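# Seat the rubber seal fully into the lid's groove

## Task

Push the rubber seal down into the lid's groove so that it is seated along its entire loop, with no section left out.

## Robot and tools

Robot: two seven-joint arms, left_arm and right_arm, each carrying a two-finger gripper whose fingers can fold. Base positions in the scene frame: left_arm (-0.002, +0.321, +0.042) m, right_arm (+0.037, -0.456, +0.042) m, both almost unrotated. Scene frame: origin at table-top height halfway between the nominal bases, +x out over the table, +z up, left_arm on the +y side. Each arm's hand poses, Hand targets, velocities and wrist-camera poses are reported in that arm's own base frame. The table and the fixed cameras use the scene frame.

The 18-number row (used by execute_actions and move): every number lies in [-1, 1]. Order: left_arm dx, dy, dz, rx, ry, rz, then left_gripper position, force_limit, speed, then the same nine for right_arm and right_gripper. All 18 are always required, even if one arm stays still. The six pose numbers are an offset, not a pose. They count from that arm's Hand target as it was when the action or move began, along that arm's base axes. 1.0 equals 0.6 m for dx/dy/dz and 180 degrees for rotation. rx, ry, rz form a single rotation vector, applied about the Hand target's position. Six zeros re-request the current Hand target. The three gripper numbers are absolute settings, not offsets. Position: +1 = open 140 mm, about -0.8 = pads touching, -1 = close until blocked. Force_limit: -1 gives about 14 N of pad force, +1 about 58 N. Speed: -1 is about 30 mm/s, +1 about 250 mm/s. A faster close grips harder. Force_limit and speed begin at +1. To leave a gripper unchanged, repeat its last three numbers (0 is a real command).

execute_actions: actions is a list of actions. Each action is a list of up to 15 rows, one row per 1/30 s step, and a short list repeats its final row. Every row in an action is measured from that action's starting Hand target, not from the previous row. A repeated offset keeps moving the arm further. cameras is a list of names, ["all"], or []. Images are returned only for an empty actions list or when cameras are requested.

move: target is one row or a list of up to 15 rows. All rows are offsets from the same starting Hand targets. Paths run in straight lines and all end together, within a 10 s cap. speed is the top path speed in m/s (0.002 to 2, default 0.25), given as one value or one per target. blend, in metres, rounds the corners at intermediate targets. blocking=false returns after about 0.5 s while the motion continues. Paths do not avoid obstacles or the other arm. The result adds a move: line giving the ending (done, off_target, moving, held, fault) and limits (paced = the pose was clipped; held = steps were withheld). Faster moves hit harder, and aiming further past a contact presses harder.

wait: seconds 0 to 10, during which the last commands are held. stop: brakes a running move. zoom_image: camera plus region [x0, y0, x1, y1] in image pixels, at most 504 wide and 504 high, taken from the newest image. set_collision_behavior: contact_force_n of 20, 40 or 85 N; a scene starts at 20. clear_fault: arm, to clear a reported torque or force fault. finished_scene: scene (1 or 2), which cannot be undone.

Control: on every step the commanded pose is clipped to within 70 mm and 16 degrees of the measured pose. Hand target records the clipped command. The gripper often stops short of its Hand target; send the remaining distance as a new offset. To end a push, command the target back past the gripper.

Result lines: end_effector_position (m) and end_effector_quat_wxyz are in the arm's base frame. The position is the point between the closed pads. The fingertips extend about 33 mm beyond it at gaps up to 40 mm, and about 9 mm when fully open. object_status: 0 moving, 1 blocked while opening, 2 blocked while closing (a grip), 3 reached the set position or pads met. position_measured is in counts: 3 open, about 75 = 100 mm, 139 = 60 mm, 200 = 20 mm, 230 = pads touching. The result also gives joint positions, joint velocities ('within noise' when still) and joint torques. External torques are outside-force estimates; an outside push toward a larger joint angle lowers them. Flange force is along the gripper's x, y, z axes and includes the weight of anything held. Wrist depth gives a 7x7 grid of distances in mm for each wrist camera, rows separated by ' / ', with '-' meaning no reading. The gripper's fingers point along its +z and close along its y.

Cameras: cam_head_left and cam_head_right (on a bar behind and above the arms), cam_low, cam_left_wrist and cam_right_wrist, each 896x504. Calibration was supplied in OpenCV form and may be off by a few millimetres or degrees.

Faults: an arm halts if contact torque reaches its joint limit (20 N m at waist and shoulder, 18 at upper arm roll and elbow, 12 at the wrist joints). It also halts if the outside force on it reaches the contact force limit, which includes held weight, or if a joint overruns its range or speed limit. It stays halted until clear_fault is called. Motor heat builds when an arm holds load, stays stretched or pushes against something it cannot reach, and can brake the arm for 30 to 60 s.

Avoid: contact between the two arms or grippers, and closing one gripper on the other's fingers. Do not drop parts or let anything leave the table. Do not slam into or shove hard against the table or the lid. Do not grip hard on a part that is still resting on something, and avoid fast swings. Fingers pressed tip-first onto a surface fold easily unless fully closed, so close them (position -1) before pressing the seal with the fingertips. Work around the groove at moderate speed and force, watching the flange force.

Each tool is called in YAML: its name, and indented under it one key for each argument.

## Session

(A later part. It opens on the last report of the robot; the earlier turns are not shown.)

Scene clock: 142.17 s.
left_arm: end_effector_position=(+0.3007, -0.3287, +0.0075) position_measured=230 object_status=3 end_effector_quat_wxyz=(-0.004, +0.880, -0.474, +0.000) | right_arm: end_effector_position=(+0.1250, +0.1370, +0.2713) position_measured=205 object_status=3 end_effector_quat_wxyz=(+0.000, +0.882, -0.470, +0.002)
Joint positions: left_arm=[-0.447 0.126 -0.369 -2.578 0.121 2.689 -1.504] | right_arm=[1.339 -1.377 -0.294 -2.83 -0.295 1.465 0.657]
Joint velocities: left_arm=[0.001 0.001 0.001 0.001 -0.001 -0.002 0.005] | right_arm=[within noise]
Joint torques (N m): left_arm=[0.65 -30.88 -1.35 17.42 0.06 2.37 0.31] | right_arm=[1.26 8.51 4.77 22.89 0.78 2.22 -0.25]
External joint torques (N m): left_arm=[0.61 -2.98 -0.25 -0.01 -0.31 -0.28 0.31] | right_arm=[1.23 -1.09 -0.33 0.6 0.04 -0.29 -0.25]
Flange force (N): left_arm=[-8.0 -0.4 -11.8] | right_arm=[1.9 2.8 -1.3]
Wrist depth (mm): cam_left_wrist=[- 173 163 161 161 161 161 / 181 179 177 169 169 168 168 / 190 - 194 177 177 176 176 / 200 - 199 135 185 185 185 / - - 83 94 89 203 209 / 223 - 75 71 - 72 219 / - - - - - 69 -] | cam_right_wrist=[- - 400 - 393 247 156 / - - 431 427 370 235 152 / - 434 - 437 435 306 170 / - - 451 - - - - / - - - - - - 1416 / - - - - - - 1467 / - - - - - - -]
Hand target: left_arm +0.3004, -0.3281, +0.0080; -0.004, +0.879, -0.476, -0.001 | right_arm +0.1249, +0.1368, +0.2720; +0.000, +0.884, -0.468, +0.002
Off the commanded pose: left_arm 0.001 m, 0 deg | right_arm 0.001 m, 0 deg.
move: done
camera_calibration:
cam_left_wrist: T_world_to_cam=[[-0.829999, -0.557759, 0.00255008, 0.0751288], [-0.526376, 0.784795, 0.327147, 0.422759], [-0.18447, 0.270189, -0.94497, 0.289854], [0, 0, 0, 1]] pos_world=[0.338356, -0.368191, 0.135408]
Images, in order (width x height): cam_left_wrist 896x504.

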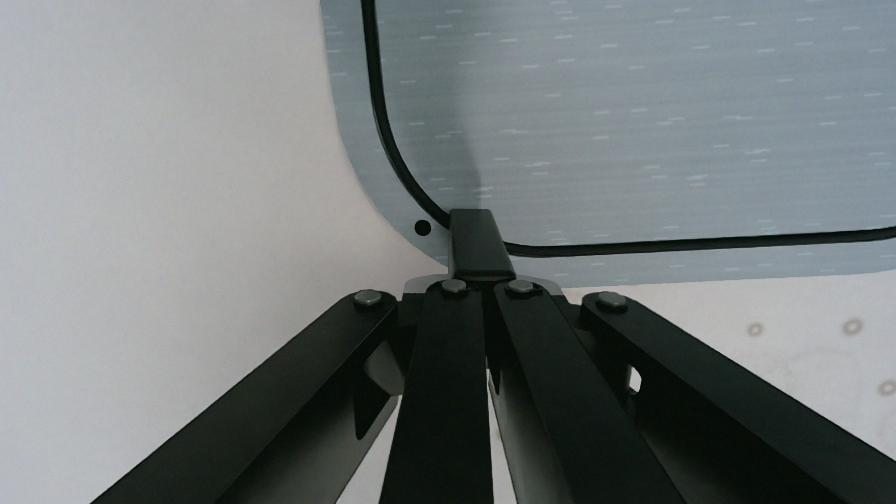

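move:
  target:
    - [0.039,-0.0018,0,0,0,0,-1,-0.9,-1,0,0,0,0,0,0,-0.6,-0.9,-1]
    - [0.039,-0.0018,-0.0185,0,0,0,-1,-0.9,-1,0,0,0,0,0,0,-0.6,-0.9,-1]
    - [0.039,-0.0018,0,0,0,0,-1,-0.9,-1,0,0,0,0,0,0,-0.6,-0.9,-1]
    - [0.0702,-0.0145,0,0,0,0,-1,-0.9,-1,0,0,0,0,0,0,-0.6,-0.9,-1]
    - [0.0702,-0.0145,-0.0185,0,0,0,-1,-0.9,-1,0,0,0,0,0,0,-0.6,-0.9,-1]
    - [0.0702,-0.0145,0,0,0,0,-1,-0.9,-1,0,0,0,0,0,0,-0.6,-0.9,-1]
    - [0.095,-0.037,0,0,0,0,-1,-0.9,-1,0,0,0,0,0,0,-0.6,-0.9,-1]
    - [0.095,-0.037,-0.0185,0,0,0,-1,-0.9,-1,0,0,0,0,0,0,-0.6,-0.9,-1]
    - [0.095,-0.037,0,0,0,0,-1,-0.9,-1,0,0,0,0,0,0,-0.6,-0.9,-1]
    - [0.1155,-0.0633,0,0,0,0,-1,-0.9,-1,0,0,0,0,0,0,-0.6,-0.9,-1]
    - [0.1155,-0.0633,-0.0185,0,0,0,-1,-0.9,-1,0,0,0,0,0,0,-0.6,-0.9,-1]
    - [0.1155,-0.0633,0,0,0,0,-1,-0.9,-1,0,0,0,0,0,0,-0.6,-0.9,-1]
  speed: 0.06
  blend: [0.003,0,0.003,0.003,0,0.003,0.003,0,0.003,0.003,0,0]
  cameras: ["cam_left_wrist"]

move:
  target: [-0.15,0.15,0.4,0,0,0,-1,-0.9,-1,0,0,0,0,0,0,-0.6,-0.9,-1]
  cameras: ["all"]

zoom_image:
  camera: "cam_left_wrist"
  region: [400, 0, 800, 300]

zoom_image:
  camera: "cam_low"
  region: [360, 210, 520, 290]

zoom_image:
  camera: "cam_head_right"
  region: [520, 295, 670, 440]

Scene clock: 147.63 s.
left_arm: end_effector_position=(+0.3702, -0.3666, +0.0074) position_measured=230 object_status=3 end_effector_quat_wxyz=(-0.004, +0.880, -0.476, +0.000) | right_arm: end_effector_position=(+0.1250, +0.1370, +0.2713) position_measured=205 object_status=3 end_effector_quat_wxyz=(+0.000, +0.882, -0.470, +0.002)
Joint positions: left_arm=[-0.457 0.295 -0.313 -2.322 0.188 2.593 -1.497] | right_arm=[1.339 -1.377 -0.294 -2.83 -0.295 1.465 0.657]
Joint velocities: left_arm=[0.001 0 -0.001 0.002 -0.001 -0.005 0] | right_arm=[within noise]
Joint torques (N m): left_arm=[0.48 -38.22 -2.83 18.97 0.1 2.3 0.23] | right_arm=[1.34 8.43 4.76 22.9 0.79 2.23 -0.26]
External joint torques (N m): left_arm=[0.49 -2.9 -0.24 -0.01 -0.35 -0.37 0.23] | right_arm=[1.33 -1.18 -0.34 0.58 0.06 -0.28 -0.26]
Flange force (N): left_arm=[-6.8 0.1 -9.0] | right_arm=[2.0 3.1 -1.2]
Wrist depth (mm): cam_left_wrist=[173 172 173 172 160 160 160 / 182 180 180 176 168 167 167 / - 190 188 176 176 175 175 / - 201 - 118 185 187 184 / - 209 83 94 89 191 194 / - - - 71 - 72 203 / - - - - - 69 -] | cam_right_wrist=[- - - - - 274 156 / - - - - 346 250 141 / - - 445 - - 281 164 / - - 448 - - - 467 / 341 - - - - - 1432 / - - - - - - 1458 / - - - - - - -]
Hand target: left_arm +0.3697, -0.3661, +0.0080; -0.004, +0.879, -0.476, -0.001 | right_arm +0.1249, +0.1368, +0.2720; +0.000, +0.884, -0.468, +0.002
Off the commanded pose: left_arm 0.001 m, 0 deg | right_arm 0.001 m, 0 deg.
move: done
camera_calibration:
cam_left_wrist: T_world_to_cam=[[-0.831918, -0.554895, 0.00202481, 0.113474], [-0.523862, 0.786586, 0.326879, 0.488834], [-0.182976, 0.270876, -0.945064, 0.312494], [0, 0, 0, 1]] pos_world=[0.407662, -0.406191, 0.135308]
Images, in order (width x height): cam_left_wrist 896x504.

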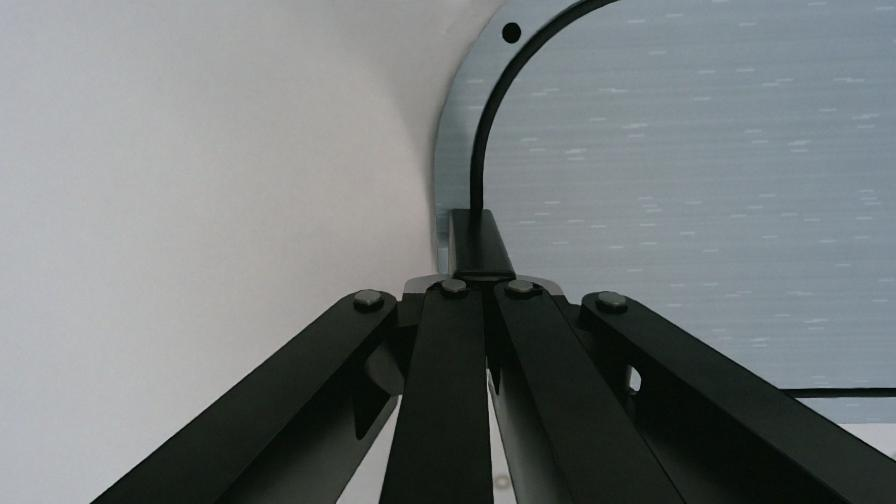

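Scene clock: 149.70 s.
left_arm: end_effector_position=(+0.2804, -0.2771, +0.2478) position_measured=230 object_status=3 end_effector_quat_wxyz=(-0.003, +0.881, -0.473, -0.001) | right_arm: end_effector_position=(+0.1250, +0.1370, +0.2713) position_measured=205 object_status=3 end_effector_quat_wxyz=(+0.000, +0.882, -0.470, +0.002)
Joint positions: left_arm=[-0.497 -0.509 -0.257 -2.488 -0.129 1.987 -1.255] | right_arm=[1.339 -1.377 -0.294 -2.83 -0.295 1.465 0.657]
Joint velocities: left_arm=[-0.003 0 0 -0.001 0 -0.004 0.005] | right_arm=[within noise]
Joint torques (N m): left_arm=[-0.25 -16.43 3.31 24.18 0.77 2.37 0.32] | right_arm=[1.32 8.51 4.75 22.9 0.76 2.22 -0.21]
External joint torques (N m): left_arm=[-0.25 -2.33 0.38 -0.39 -0.02 -0.29 0.32] | right_arm=[1.34 -1.04 -0.34 0.5 0.03 -0.3 -0.21]
Flange force (N): left_arm=[-9.5 1.5 -1.8] | right_arm=[1.7 2.8 -1.2]
Wrist depth (mm): cam_left_wrist=[- - - 383 390 - - / - - - 414 409 - - / - 411 - 439 428 - - / 460 - - 118 457 456 - / - - 82 94 89 474 - / - - 75 71 - 72 - / - - - - - 69 -] | cam_right_wrist=[- - - - - 288 145 / - - - - 357 233 143 / - - - - 437 278 171 / - 464 453 - - - - / - - - - - - 1424 / - - - - - - 1458 / - - - - - - -]
Hand target: left_arm +0.2797, -0.2761, +0.2480; -0.004, +0.879, -0.476, -0.001 | right_arm +0.1249, +0.1368, +0.2720; +0.000, +0.884, -0.468, +0.002
Off the commanded pose: left_arm 0.001 m, 0 deg | right_arm 0.001 m, 0 deg.
move: done
camera_calibration:
cam_left_wrist: T_world_to_cam=[[-0.827911, -0.560844, 0.0042139, 0.0845871], [-0.528926, 0.783249, 0.326739, 0.293397], [-0.18655, 0.268282, -0.945105, 0.499233], [0, 0, 0, 1]] pos_world=[0.318348, -0.316298, 0.375607]
cam_right_wrist: T_world_to_cam=[[-0.825294, -0.564674, 0.00567903, 0.184043], [-0.530342, 0.778491, 0.335692, -0.132752], [-0.193978, 0.274033, -0.941955, 0.387274], [0, 0, 0, 1]] pos_world=[0.156609, 0.101145, 0.408313]

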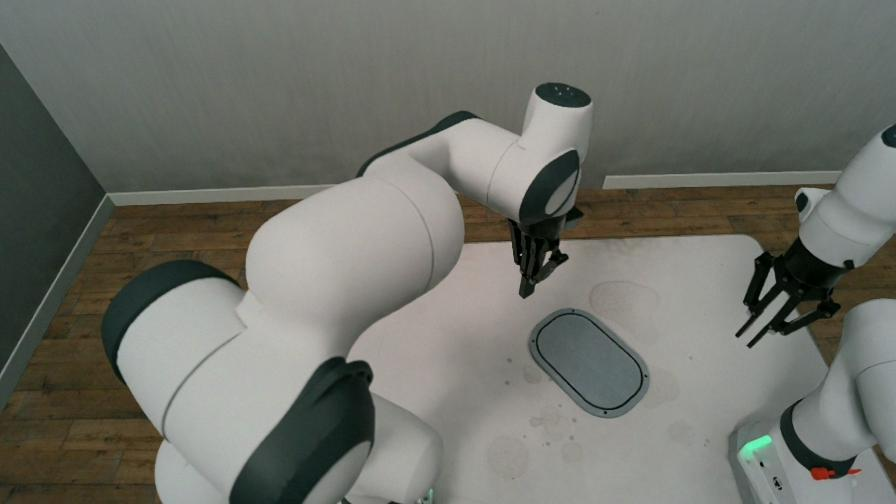

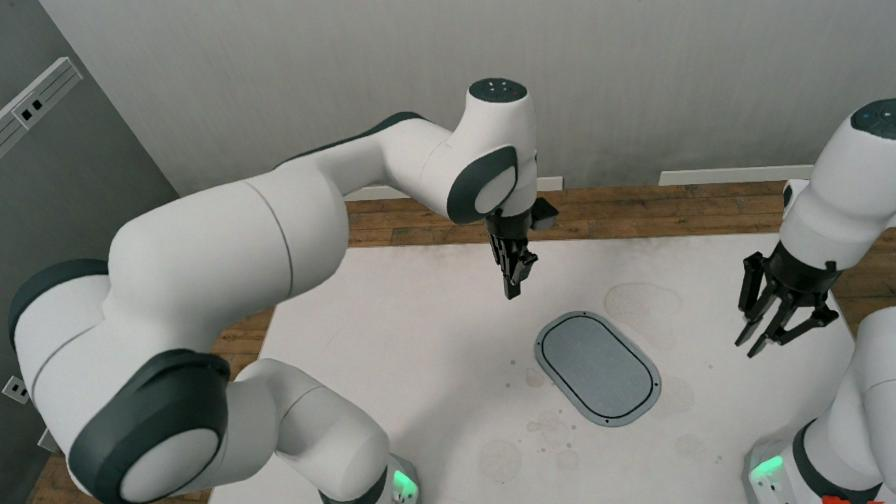

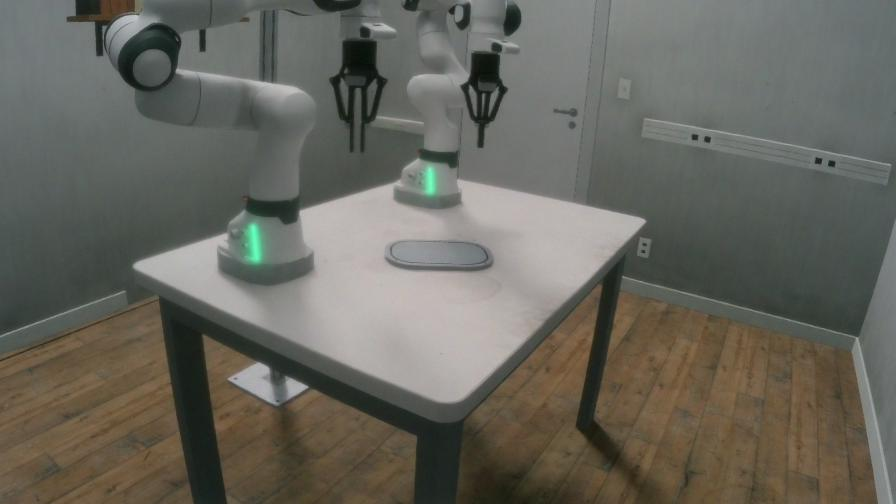

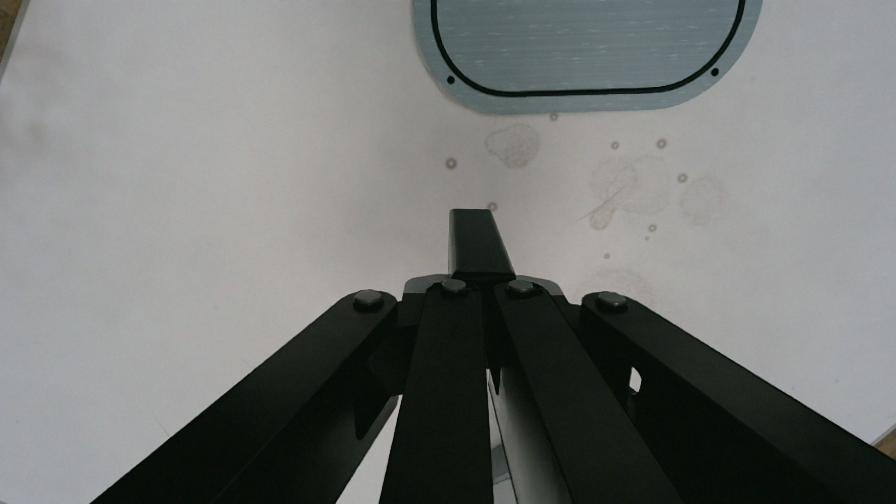

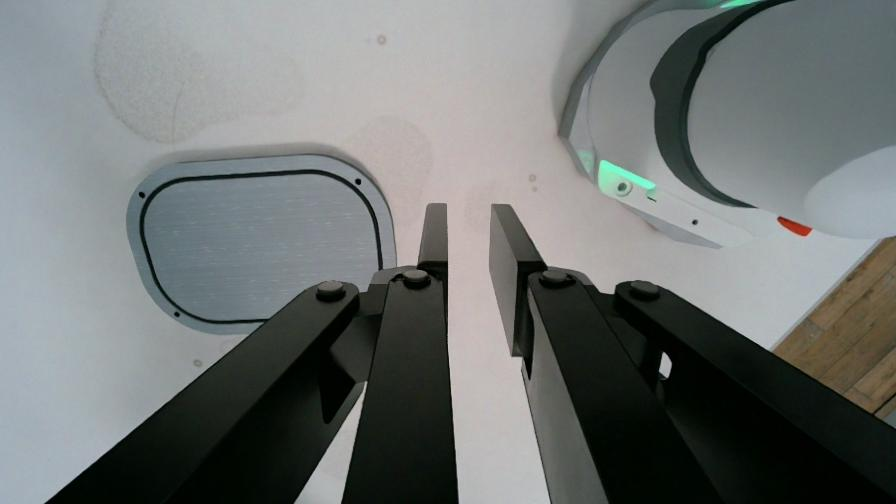

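Scaled by 1.260 from the camera's 896x504 image, which has a finer 1280x720 frame.

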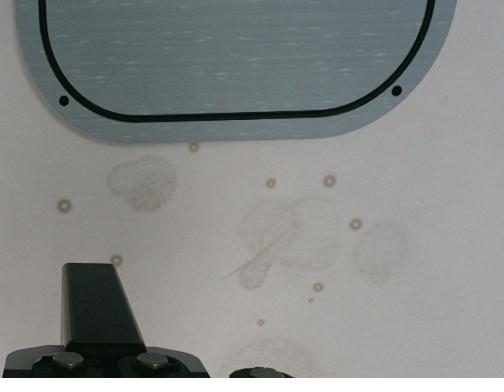

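Scaled by 3.150 from the camera's 896x504 image, which has a finer 1280x720 frame.

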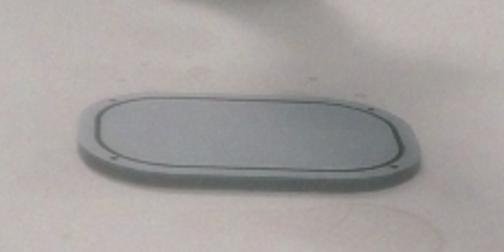

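Scaled by 3.360 from the camera's 896x504 image, which has a finer 1280x720 frame.

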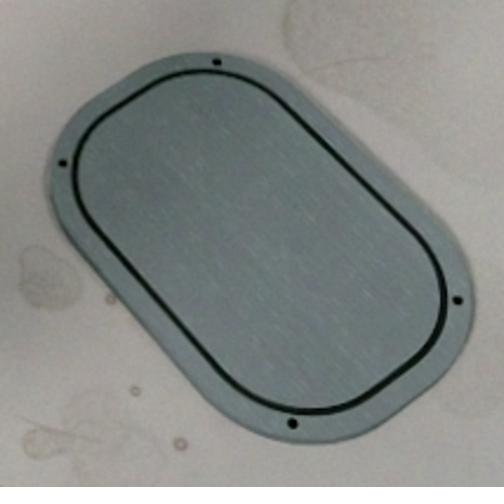

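move:
  target:
    - [-0.018,-0.278,-0.395,0,0,0,-1,-0.9,-1,0,0,0,0,0,0,-0.6,-0.9,-1]
    - [-0.018,-0.278,-0.4188,0,0,0,-1,-0.9,-1,0,0,0,0,0,0,-0.6,-0.9,-1]
  speed: [0.25,0.04]

move:
  target:
    - [0,0,0.02,0,0,0,-1,-0.9,-1,0,0,0,0,0,0,-0.6,-0.9,-1]
    - [-0.077,0.104,0.02,0,0,0,-1,-0.9,-1,0,0,0,0,0,0,-0.6,-0.9,-1]
    - [-0.077,0.104,0.0003,0,0,0,-1,-0.9,-1,0,0,0,0,0,0,-0.6,-0.9,-1]
  speed: [0.06,0.1,0.04]
  cameras: ["cam_left_wrist"]

Scene clock: 153.50 s.
left_arm: end_effector_position=(+0.2686, -0.4421, -0.0006) position_measured=230 object_status=3 end_effector_quat_wxyz=(-0.005, +0.878, -0.478, -0.002) | right_arm: end_effector_position=(+0.1250, +0.1370, +0.2713) position_measured=205 object_status=3 end_effector_quat_wxyz=(+0.000, +0.882, -0.470, +0.002)
Joint positions: left_arm=[-0.677 0.312 -0.333 -2.326 0.21 2.604 -1.751] | right_arm=[1.339 -1.377 -0.294 -2.83 -0.295 1.465 0.657]
Joint velocities: left_arm=[-0.002 -0.001 0 0.001 -0.001 0.001 -0.004] | right_arm=[within noise]
Joint torques (N m): left_arm=[-0.1 -32.3 -1.63 18.76 0.83 3.87 -0.16] | right_arm=[1.28 8.46 4.78 22.95 0.77 2.23 -0.22]
External joint torques (N m): left_arm=[-0.22 2.93 1.15 0.15 0.39 1.23 -0.16] | right_arm=[1.29 -1.12 -0.3 0.56 0.04 -0.29 -0.22]
Flange force (N): left_arm=[6.2 0.6 11.9] | right_arm=[1.8 3.1 -1.3]
Wrist depth (mm): cam_left_wrist=[164 154 153 153 153 152 156 / 164 161 161 160 160 160 160 / 173 170 169 168 168 168 170 / 187 178 177 150 176 177 180 / 201 188 83 94 89 182 197 / 212 - 75 71 - 72 209 / - - - - - 69 -] | cam_right_wrist=[- - - 397 - 286 149 / - - - - 348 248 140 / - - - - 389 263 170 / - 406 - - - - - / 251 307 - - - - 1449 / - - - - - - - / - - - - - - -]
Hand target: left_arm +0.2689, -0.4429, -0.0033; -0.004, +0.879, -0.476, -0.001 | right_arm +0.1249, +0.1368, +0.2720; +0.000, +0.884, -0.468, +0.002
Off the commanded pose: left_arm 0.003 m, 0 deg | right_arm 0.001 m, 0 deg.
move: done

Scene clock: 156.10 s.
left_arm: end_effector_position=(+0.2234, -0.3811, -0.0003) position_measured=230 object_status=3 end_effector_quat_wxyz=(-0.004, +0.878, -0.478, -0.001) | right_arm: end_effector_position=(+0.1250, +0.1370, +0.2713) position_measured=205 object_status=3 end_effector_quat_wxyz=(+0.000, +0.882, -0.470, +0.002)
Joint positions: left_arm=[-0.638 0.143 -0.383 -2.587 0.144 2.711 -1.724] | right_arm=[1.339 -1.377 -0.294 -2.83 -0.295 1.465 0.657]
Joint velocities: left_arm=[-0.001 0 0.003 0.001 0.002 -0.001 -0.006] | right_arm=[within noise]
Joint torques (N m): left_arm=[0.05 -26.67 -0.21 16.68 0.66 3.31 -0.17] | right_arm=[1.21 8.48 4.78 22.92 0.77 2.21 -0.19]
External joint torques (N m): left_arm=[0.06 1.27 1.14 -0.33 0.3 0.67 -0.17] | right_arm=[1.26 -1.03 -0.3 0.53 0.04 -0.3 -0.19]
Flange force (N): left_arm=[2.3 -0.3 8.3] | right_arm=[1.7 2.8 -1.3]
Wrist depth (mm): cam_left_wrist=[155 154 154 154 154 154 154 / 161 161 161 161 159 161 161 / 171 169 167 169 169 169 167 / 191 180 176 174 178 178 - / 203 200 93 94 89 196 200 / 212 - 75 71 - 72 209 / - - - - - 69 -] | cam_right_wrist=[404 - 392 - - 252 156 / - - - - 371 262 141 / 445 - - - - 309 156 / - - - - - 391 - / - - - - - - 1400 / - - - - - - 1467 / - - - - - - -]
Hand target: left_arm +0.2227, -0.3805, -0.0031; -0.004, +0.879, -0.476, -0.001 | right_arm +0.1249, +0.1368, +0.2720; +0.000, +0.884, -0.468, +0.002
Off the commanded pose: left_arm 0.003 m, 0 deg | right_arm 0.001 m, 0 deg.
move: done
camera_calibration:
cam_left_wrist: T_world_to_cam=[[-0.83432, -0.551275, 0.00237447, -0.0147713], [-0.520235, 0.788754, 0.327448, 0.425883], [-0.182387, 0.271961, -0.944866, 0.282503], [0, 0, 0, 1]] pos_world=[0.26076, -0.42089, 0.127508]
Images, in order (width x height): cam_left_wrist 896x504.

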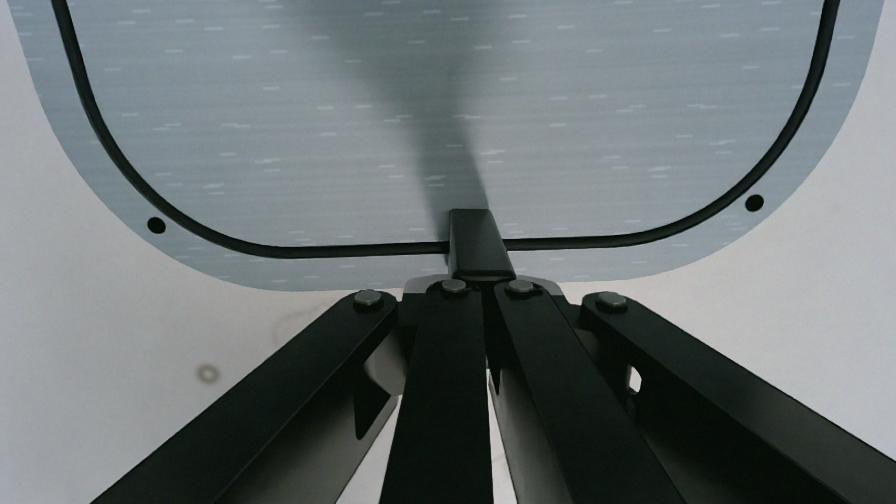

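move:
  target:
    - [0,0,0.05,0,0,0,-1,-0.9,-1,0,0,0,0,0,0,-0.6,-0.9,-1]
    - [0.19,-0.03,0.12,0,0,0,-1,-0.9,-1,0,0,0,0,0,0,-0.6,-0.9,-1]
  speed: 0.2
  blend: 0.02
  cameras: ["cam_left_wrist"]

zoom_image:
  camera: "cam_left_wrist"
  region: [440, 60, 660, 240]

zoom_image:
  camera: "cam_left_wrist"
  region: [640, 60, 860, 240]

Scene clock: 158.63 s.
left_arm: end_effector_position=(+0.3370, -0.3995, +0.0702) position_measured=230 object_status=3 end_effector_quat_wxyz=(-0.003, +0.882, -0.472, +0.000) | right_arm: end_effector_position=(+0.1250, +0.1370, +0.2713) position_measured=205 object_status=3 end_effector_quat_wxyz=(+0.000, +0.882, -0.470, +0.002)
Joint positions: left_arm=[-0.525 0.156 -0.346 -2.308 0.091 2.452 -1.525] | right_arm=[1.339 -1.377 -0.294 -2.83 -0.295 1.465 0.657]
Joint velocities: left_arm=[0 -0.001 -0.001 0 0 -0.001 0.006] | right_arm=[within noise]
Joint torques (N m): left_arm=[0.39 -34.27 -1.4 21.62 0.71 2.35 0.36] | right_arm=[1.29 8.47 4.72 22.96 0.76 2.23 -0.23]
External joint torques (N m): left_arm=[0.28 -1.72 -0.02 0.68 0.16 -0.3 0.36] | right_arm=[1.25 -1.06 -0.35 0.57 0.02 -0.29 -0.23]
Flange force (N): left_arm=[-2.1 -0.9 -4.8] | right_arm=[1.9 2.7 -1.3]
Wrist depth (mm): cam_left_wrist=[231 231 231 221 221 223 221 / 241 - - 229 230 229 229 / - 260 245 242 241 240 240 / 265 269 - 136 253 252 252 / - - 82 94 89 261 264 / - - 75 71 - 72 - / - - - - - 69 -] | cam_right_wrist=[- - - - - 258 149 / - - - - 349 248 143 / - - - - - 291 170 / - - - - - - - / 300 - - - - - 1449 / - - - - - - 1458 / - - - - - - -]
Hand target: left_arm +0.3367, -0.3985, +0.0689; -0.004, +0.879, -0.476, -0.001 | right_arm +0.1249, +0.1368, +0.2720; +0.000, +0.884, -0.468, +0.002
Off the commanded pose: left_arm 0.002 m, 1 deg | right_arm 0.001 m, 0 deg.
move: done; blend cut to 0.015 m at target 1
camera_calibration:
cam_left_wrist: T_world_to_cam=[[-0.826923, -0.5623, 0.00417588, 0.0626872], [-0.530785, 0.782985, 0.324349, 0.477869], [-0.185651, 0.265995, -0.945928, 0.373669], [0, 0, 0, 1]] pos_world=[0.374856, -0.438309, 0.198206]
Images, in order (width x height): cam_left_wrist 896x504.

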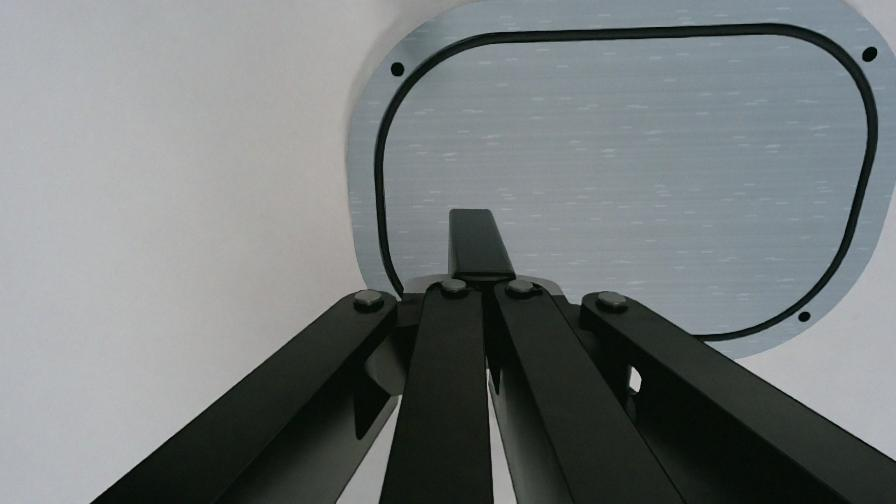

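Scaled by 2.291 from the camera's 896x504 image, which has a finer 1280x720 frame.

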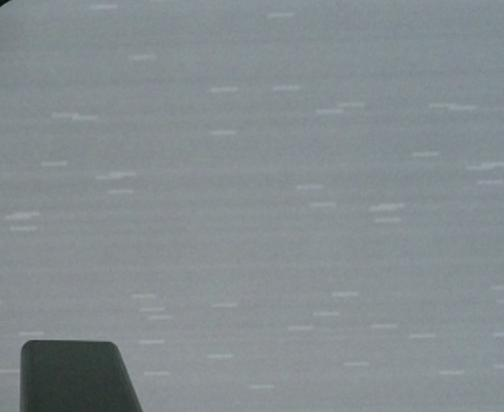

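Scaled by 2.291 from the camera's 896x504 image, which has a finer 1280x720 frame.

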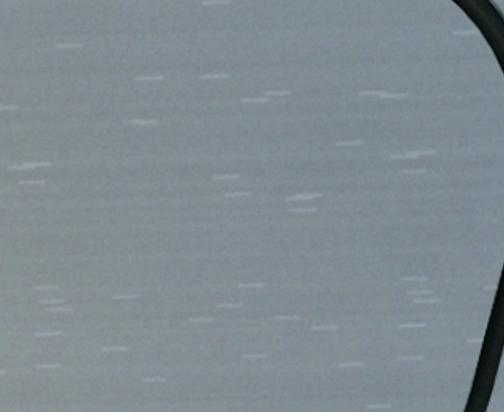

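move:
  target:
    - [0.0898,-0.019,-0.1015,0,0,0,-1,-0.9,-1,0,0,0,0,0,0,-0.6,-0.9,-1]
    - [0.0898,-0.019,-0.1215,0,0,0,-1,-0.9,-1,0,0,0,0,0,0,-0.6,-0.9,-1]
    - [0.0898,-0.019,-0.1015,0,0,0,-1,-0.9,-1,0,0,0,0,0,0,-0.6,-0.9,-1]
    - [0.0867,-0.0792,-0.1015,0,0,0,-1,-0.9,-1,0,0,0,0,0,0,-0.6,-0.9,-1]
    - [0.0867,-0.0792,-0.1215,0,0,0,-1,-0.9,-1,0,0,0,0,0,0,-0.6,-0.9,-1]
    - [0.0867,-0.0792,-0.1015,0,0,0,-1,-0.9,-1,0,0,0,0,0,0,-0.6,-0.9,-1]
    - [0.0702,-0.1088,-0.1015,0,0,0,-1,-0.9,-1,0,0,0,0,0,0,-0.6,-0.9,-1]
    - [0.0702,-0.1088,-0.1215,0,0,0,-1,-0.9,-1,0,0,0,0,0,0,-0.6,-0.9,-1]
    - [0.0702,-0.1088,-0.1015,0,0,0,-1,-0.9,-1,0,0,0,0,0,0,-0.6,-0.9,-1]
    - [0.0287,-0.1412,-0.1015,0,0,0,-1,-0.9,-1,0,0,0,0,0,0,-0.6,-0.9,-1]
    - [0.0287,-0.1412,-0.1215,0,0,0,-1,-0.9,-1,0,0,0,0,0,0,-0.6,-0.9,-1]
    - [0.0287,-0.1412,-0.1015,0,0,0,-1,-0.9,-1,0,0,0,0,0,0,-0.6,-0.9,-1]
  speed: 0.07
  blend: [0.003,0,0.003,0.003,0,0.003,0.003,0,0.003,0.003,0,0]

move:
  target: [-0.07,0.17,0.2,0,0,0,-1,-0.9,-1,0,0,0,0,0,0,-0.6,-0.9,-1]
  cameras: ["cam_left_wrist"]

zoom_image:
  camera: "cam_left_wrist"
  region: [300, 0, 600, 200]

zoom_image:
  camera: "cam_left_wrist"
  region: [560, 0, 860, 200]

Scene clock: 165.47 s.
left_arm: end_effector_position=(+0.3545, -0.4838, +0.0074) position_measured=230 object_status=3 end_effector_quat_wxyz=(-0.004, +0.878, -0.479, +0.000) | right_arm: end_effector_position=(+0.1250, +0.1370, +0.2713) position_measured=205 object_status=3 end_effector_quat_wxyz=(+0.000, +0.882, -0.470, +0.002)
Joint positions: left_arm=[-0.702 0.47 -0.243 -2.026 0.189 2.472 -1.641] | right_arm=[1.339 -1.377 -0.294 -2.83 -0.295 1.465 0.657]
Joint velocities: left_arm=[0 -0.001 -0.001 0 -0.002 -0.005 -0.002] | right_arm=[within noise]
Joint torques (N m): left_arm=[0.24 -45.66 -2.91 20.57 0.23 2.36 -0.07] | right_arm=[1.28 8.47 4.8 22.93 0.77 2.22 -0.26]
External joint torques (N m): left_arm=[0.16 -2.94 0.27 -0.02 -0.32 -0.29 -0.07] | right_arm=[1.28 -1.11 -0.3 0.63 0.03 -0.29 -0.26]
Flange force (N): left_arm=[-6.7 0.0 -6.5] | right_arm=[1.9 2.9 -1.5]
Wrist depth (mm): cam_left_wrist=[174 173 170 172 171 170 170 / 182 179 181 177 179 - - / 191 - 189 185 185 185 185 / - 200 186 135 187 185 184 / - 210 83 94 89 192 193 / - - 75 71 - 72 202 / - - - - - 69 -] | cam_right_wrist=[- - 394 396 - 251 156 / - - 423 - 342 252 153 / 287 339 439 - 394 305 171 / 240 - - - 142 474 - / - - - - - - 1416 / - - - - - - 1476 / - - - - - - -]
Hand target: left_arm +0.3539, -0.4832, +0.0080; -0.004, +0.879, -0.476, -0.001 | right_arm +0.1249, +0.1368, +0.2720; +0.000, +0.884, -0.468, +0.002
Off the commanded pose: left_arm 0.001 m, 0 deg | right_arm 0.001 m, 0 deg.
move: done

Scene clock: 167.40 s.
left_arm: end_effector_position=(+0.3121, -0.3821, +0.1275) position_measured=230 object_status=3 end_effector_quat_wxyz=(-0.005, +0.880, -0.475, +0.000) | right_arm: end_effector_position=(+0.1250, +0.1370, +0.2713) position_measured=205 object_status=3 end_effector_quat_wxyz=(+0.000, +0.882, -0.470, +0.002)
Joint positions: left_arm=[-0.612 -0.035 -0.277 -2.366 -0.002 2.328 -1.47] | right_arm=[1.339 -1.377 -0.294 -2.83 -0.295 1.465 0.657]
Joint velocities: left_arm=[0.001 0.001 0.001 0 0 -0.001 0.009] | right_arm=[within noise]
Joint torques (N m): left_arm=[0.22 -31.15 0.74 22.12 0.32 2.33 0.28] | right_arm=[1.29 8.45 4.77 22.87 0.76 2.22 -0.25]
External joint torques (N m): left_arm=[0.19 -3.03 0.46 -0.21 -0.32 -0.31 0.28] | right_arm=[1.28 -1.11 -0.34 0.47 0.03 -0.3 -0.25]
Flange force (N): left_arm=[-9.9 -0.2 -6.3] | right_arm=[2.0 3.0 -1.0]
Wrist depth (mm): cam_left_wrist=[287 - 284 276 - 273 283 / 301 - 281 287 286 284 - / - 313 - 299 298 - - / - 331 338 124 317 306 - / 353 - 83 94 89 84 - / 369 - 75 71 - 72 372 / - - - - - 69 -] | cam_right_wrist=[- - - - - 251 146 / - - - - 350 236 152 / - 438 - - 376 280 163 / - - - - - 412 - / - - - - - - 1303 / 286 - - - - - 1476 / - - - - - - -]
Hand target: left_arm +0.3119, -0.3812, +0.1280; -0.004, +0.879, -0.476, -0.001 | right_arm +0.1249, +0.1368, +0.2720; +0.000, +0.884, -0.468, +0.002
Off the commanded pose: left_arm 0.001 m, 0 deg | right_arm 0.001 m, 0 deg.
move: done
camera_calibration:
cam_left_wrist: T_world_to_cam=[[-0.830471, -0.55706, 0.0013164, 0.0550881], [-0.525982, 0.784914, 0.327495, 0.431336], [-0.183468, 0.271283, -0.944852, 0.419898], [0, 0, 0, 1]] pos_world=[0.349662, -0.421785, 0.255408]
Images, in order (width x height): cam_left_wrist 896x504.

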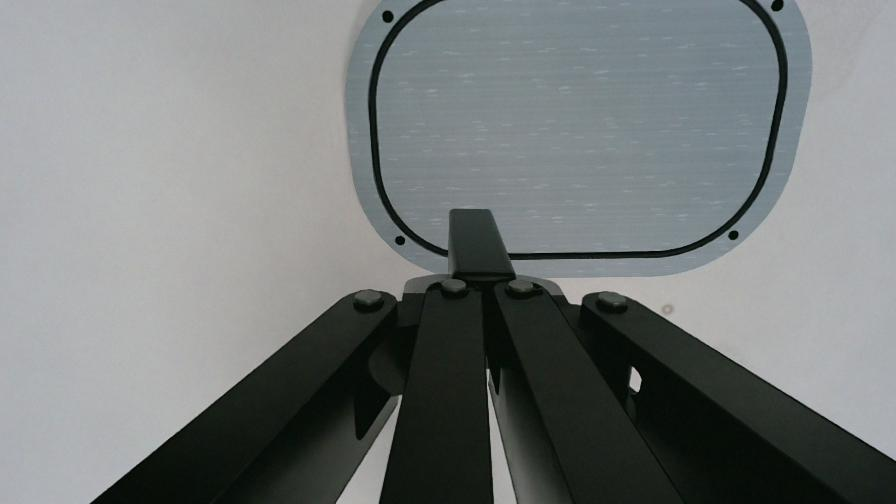

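Scaled by 1.680 from the camera's 896x504 image, which has a finer 1280x720 frame.

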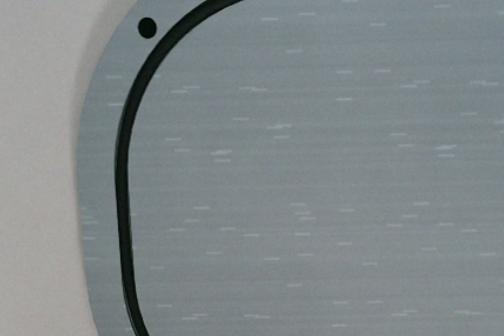

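Scaled by 1.680 from the camera's 896x504 image, which has a finer 1280x720 frame.

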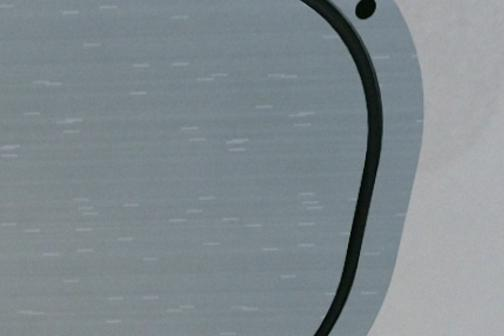

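All seated.

finished_scene:
  scene: 1

The scene is finished: the task was done.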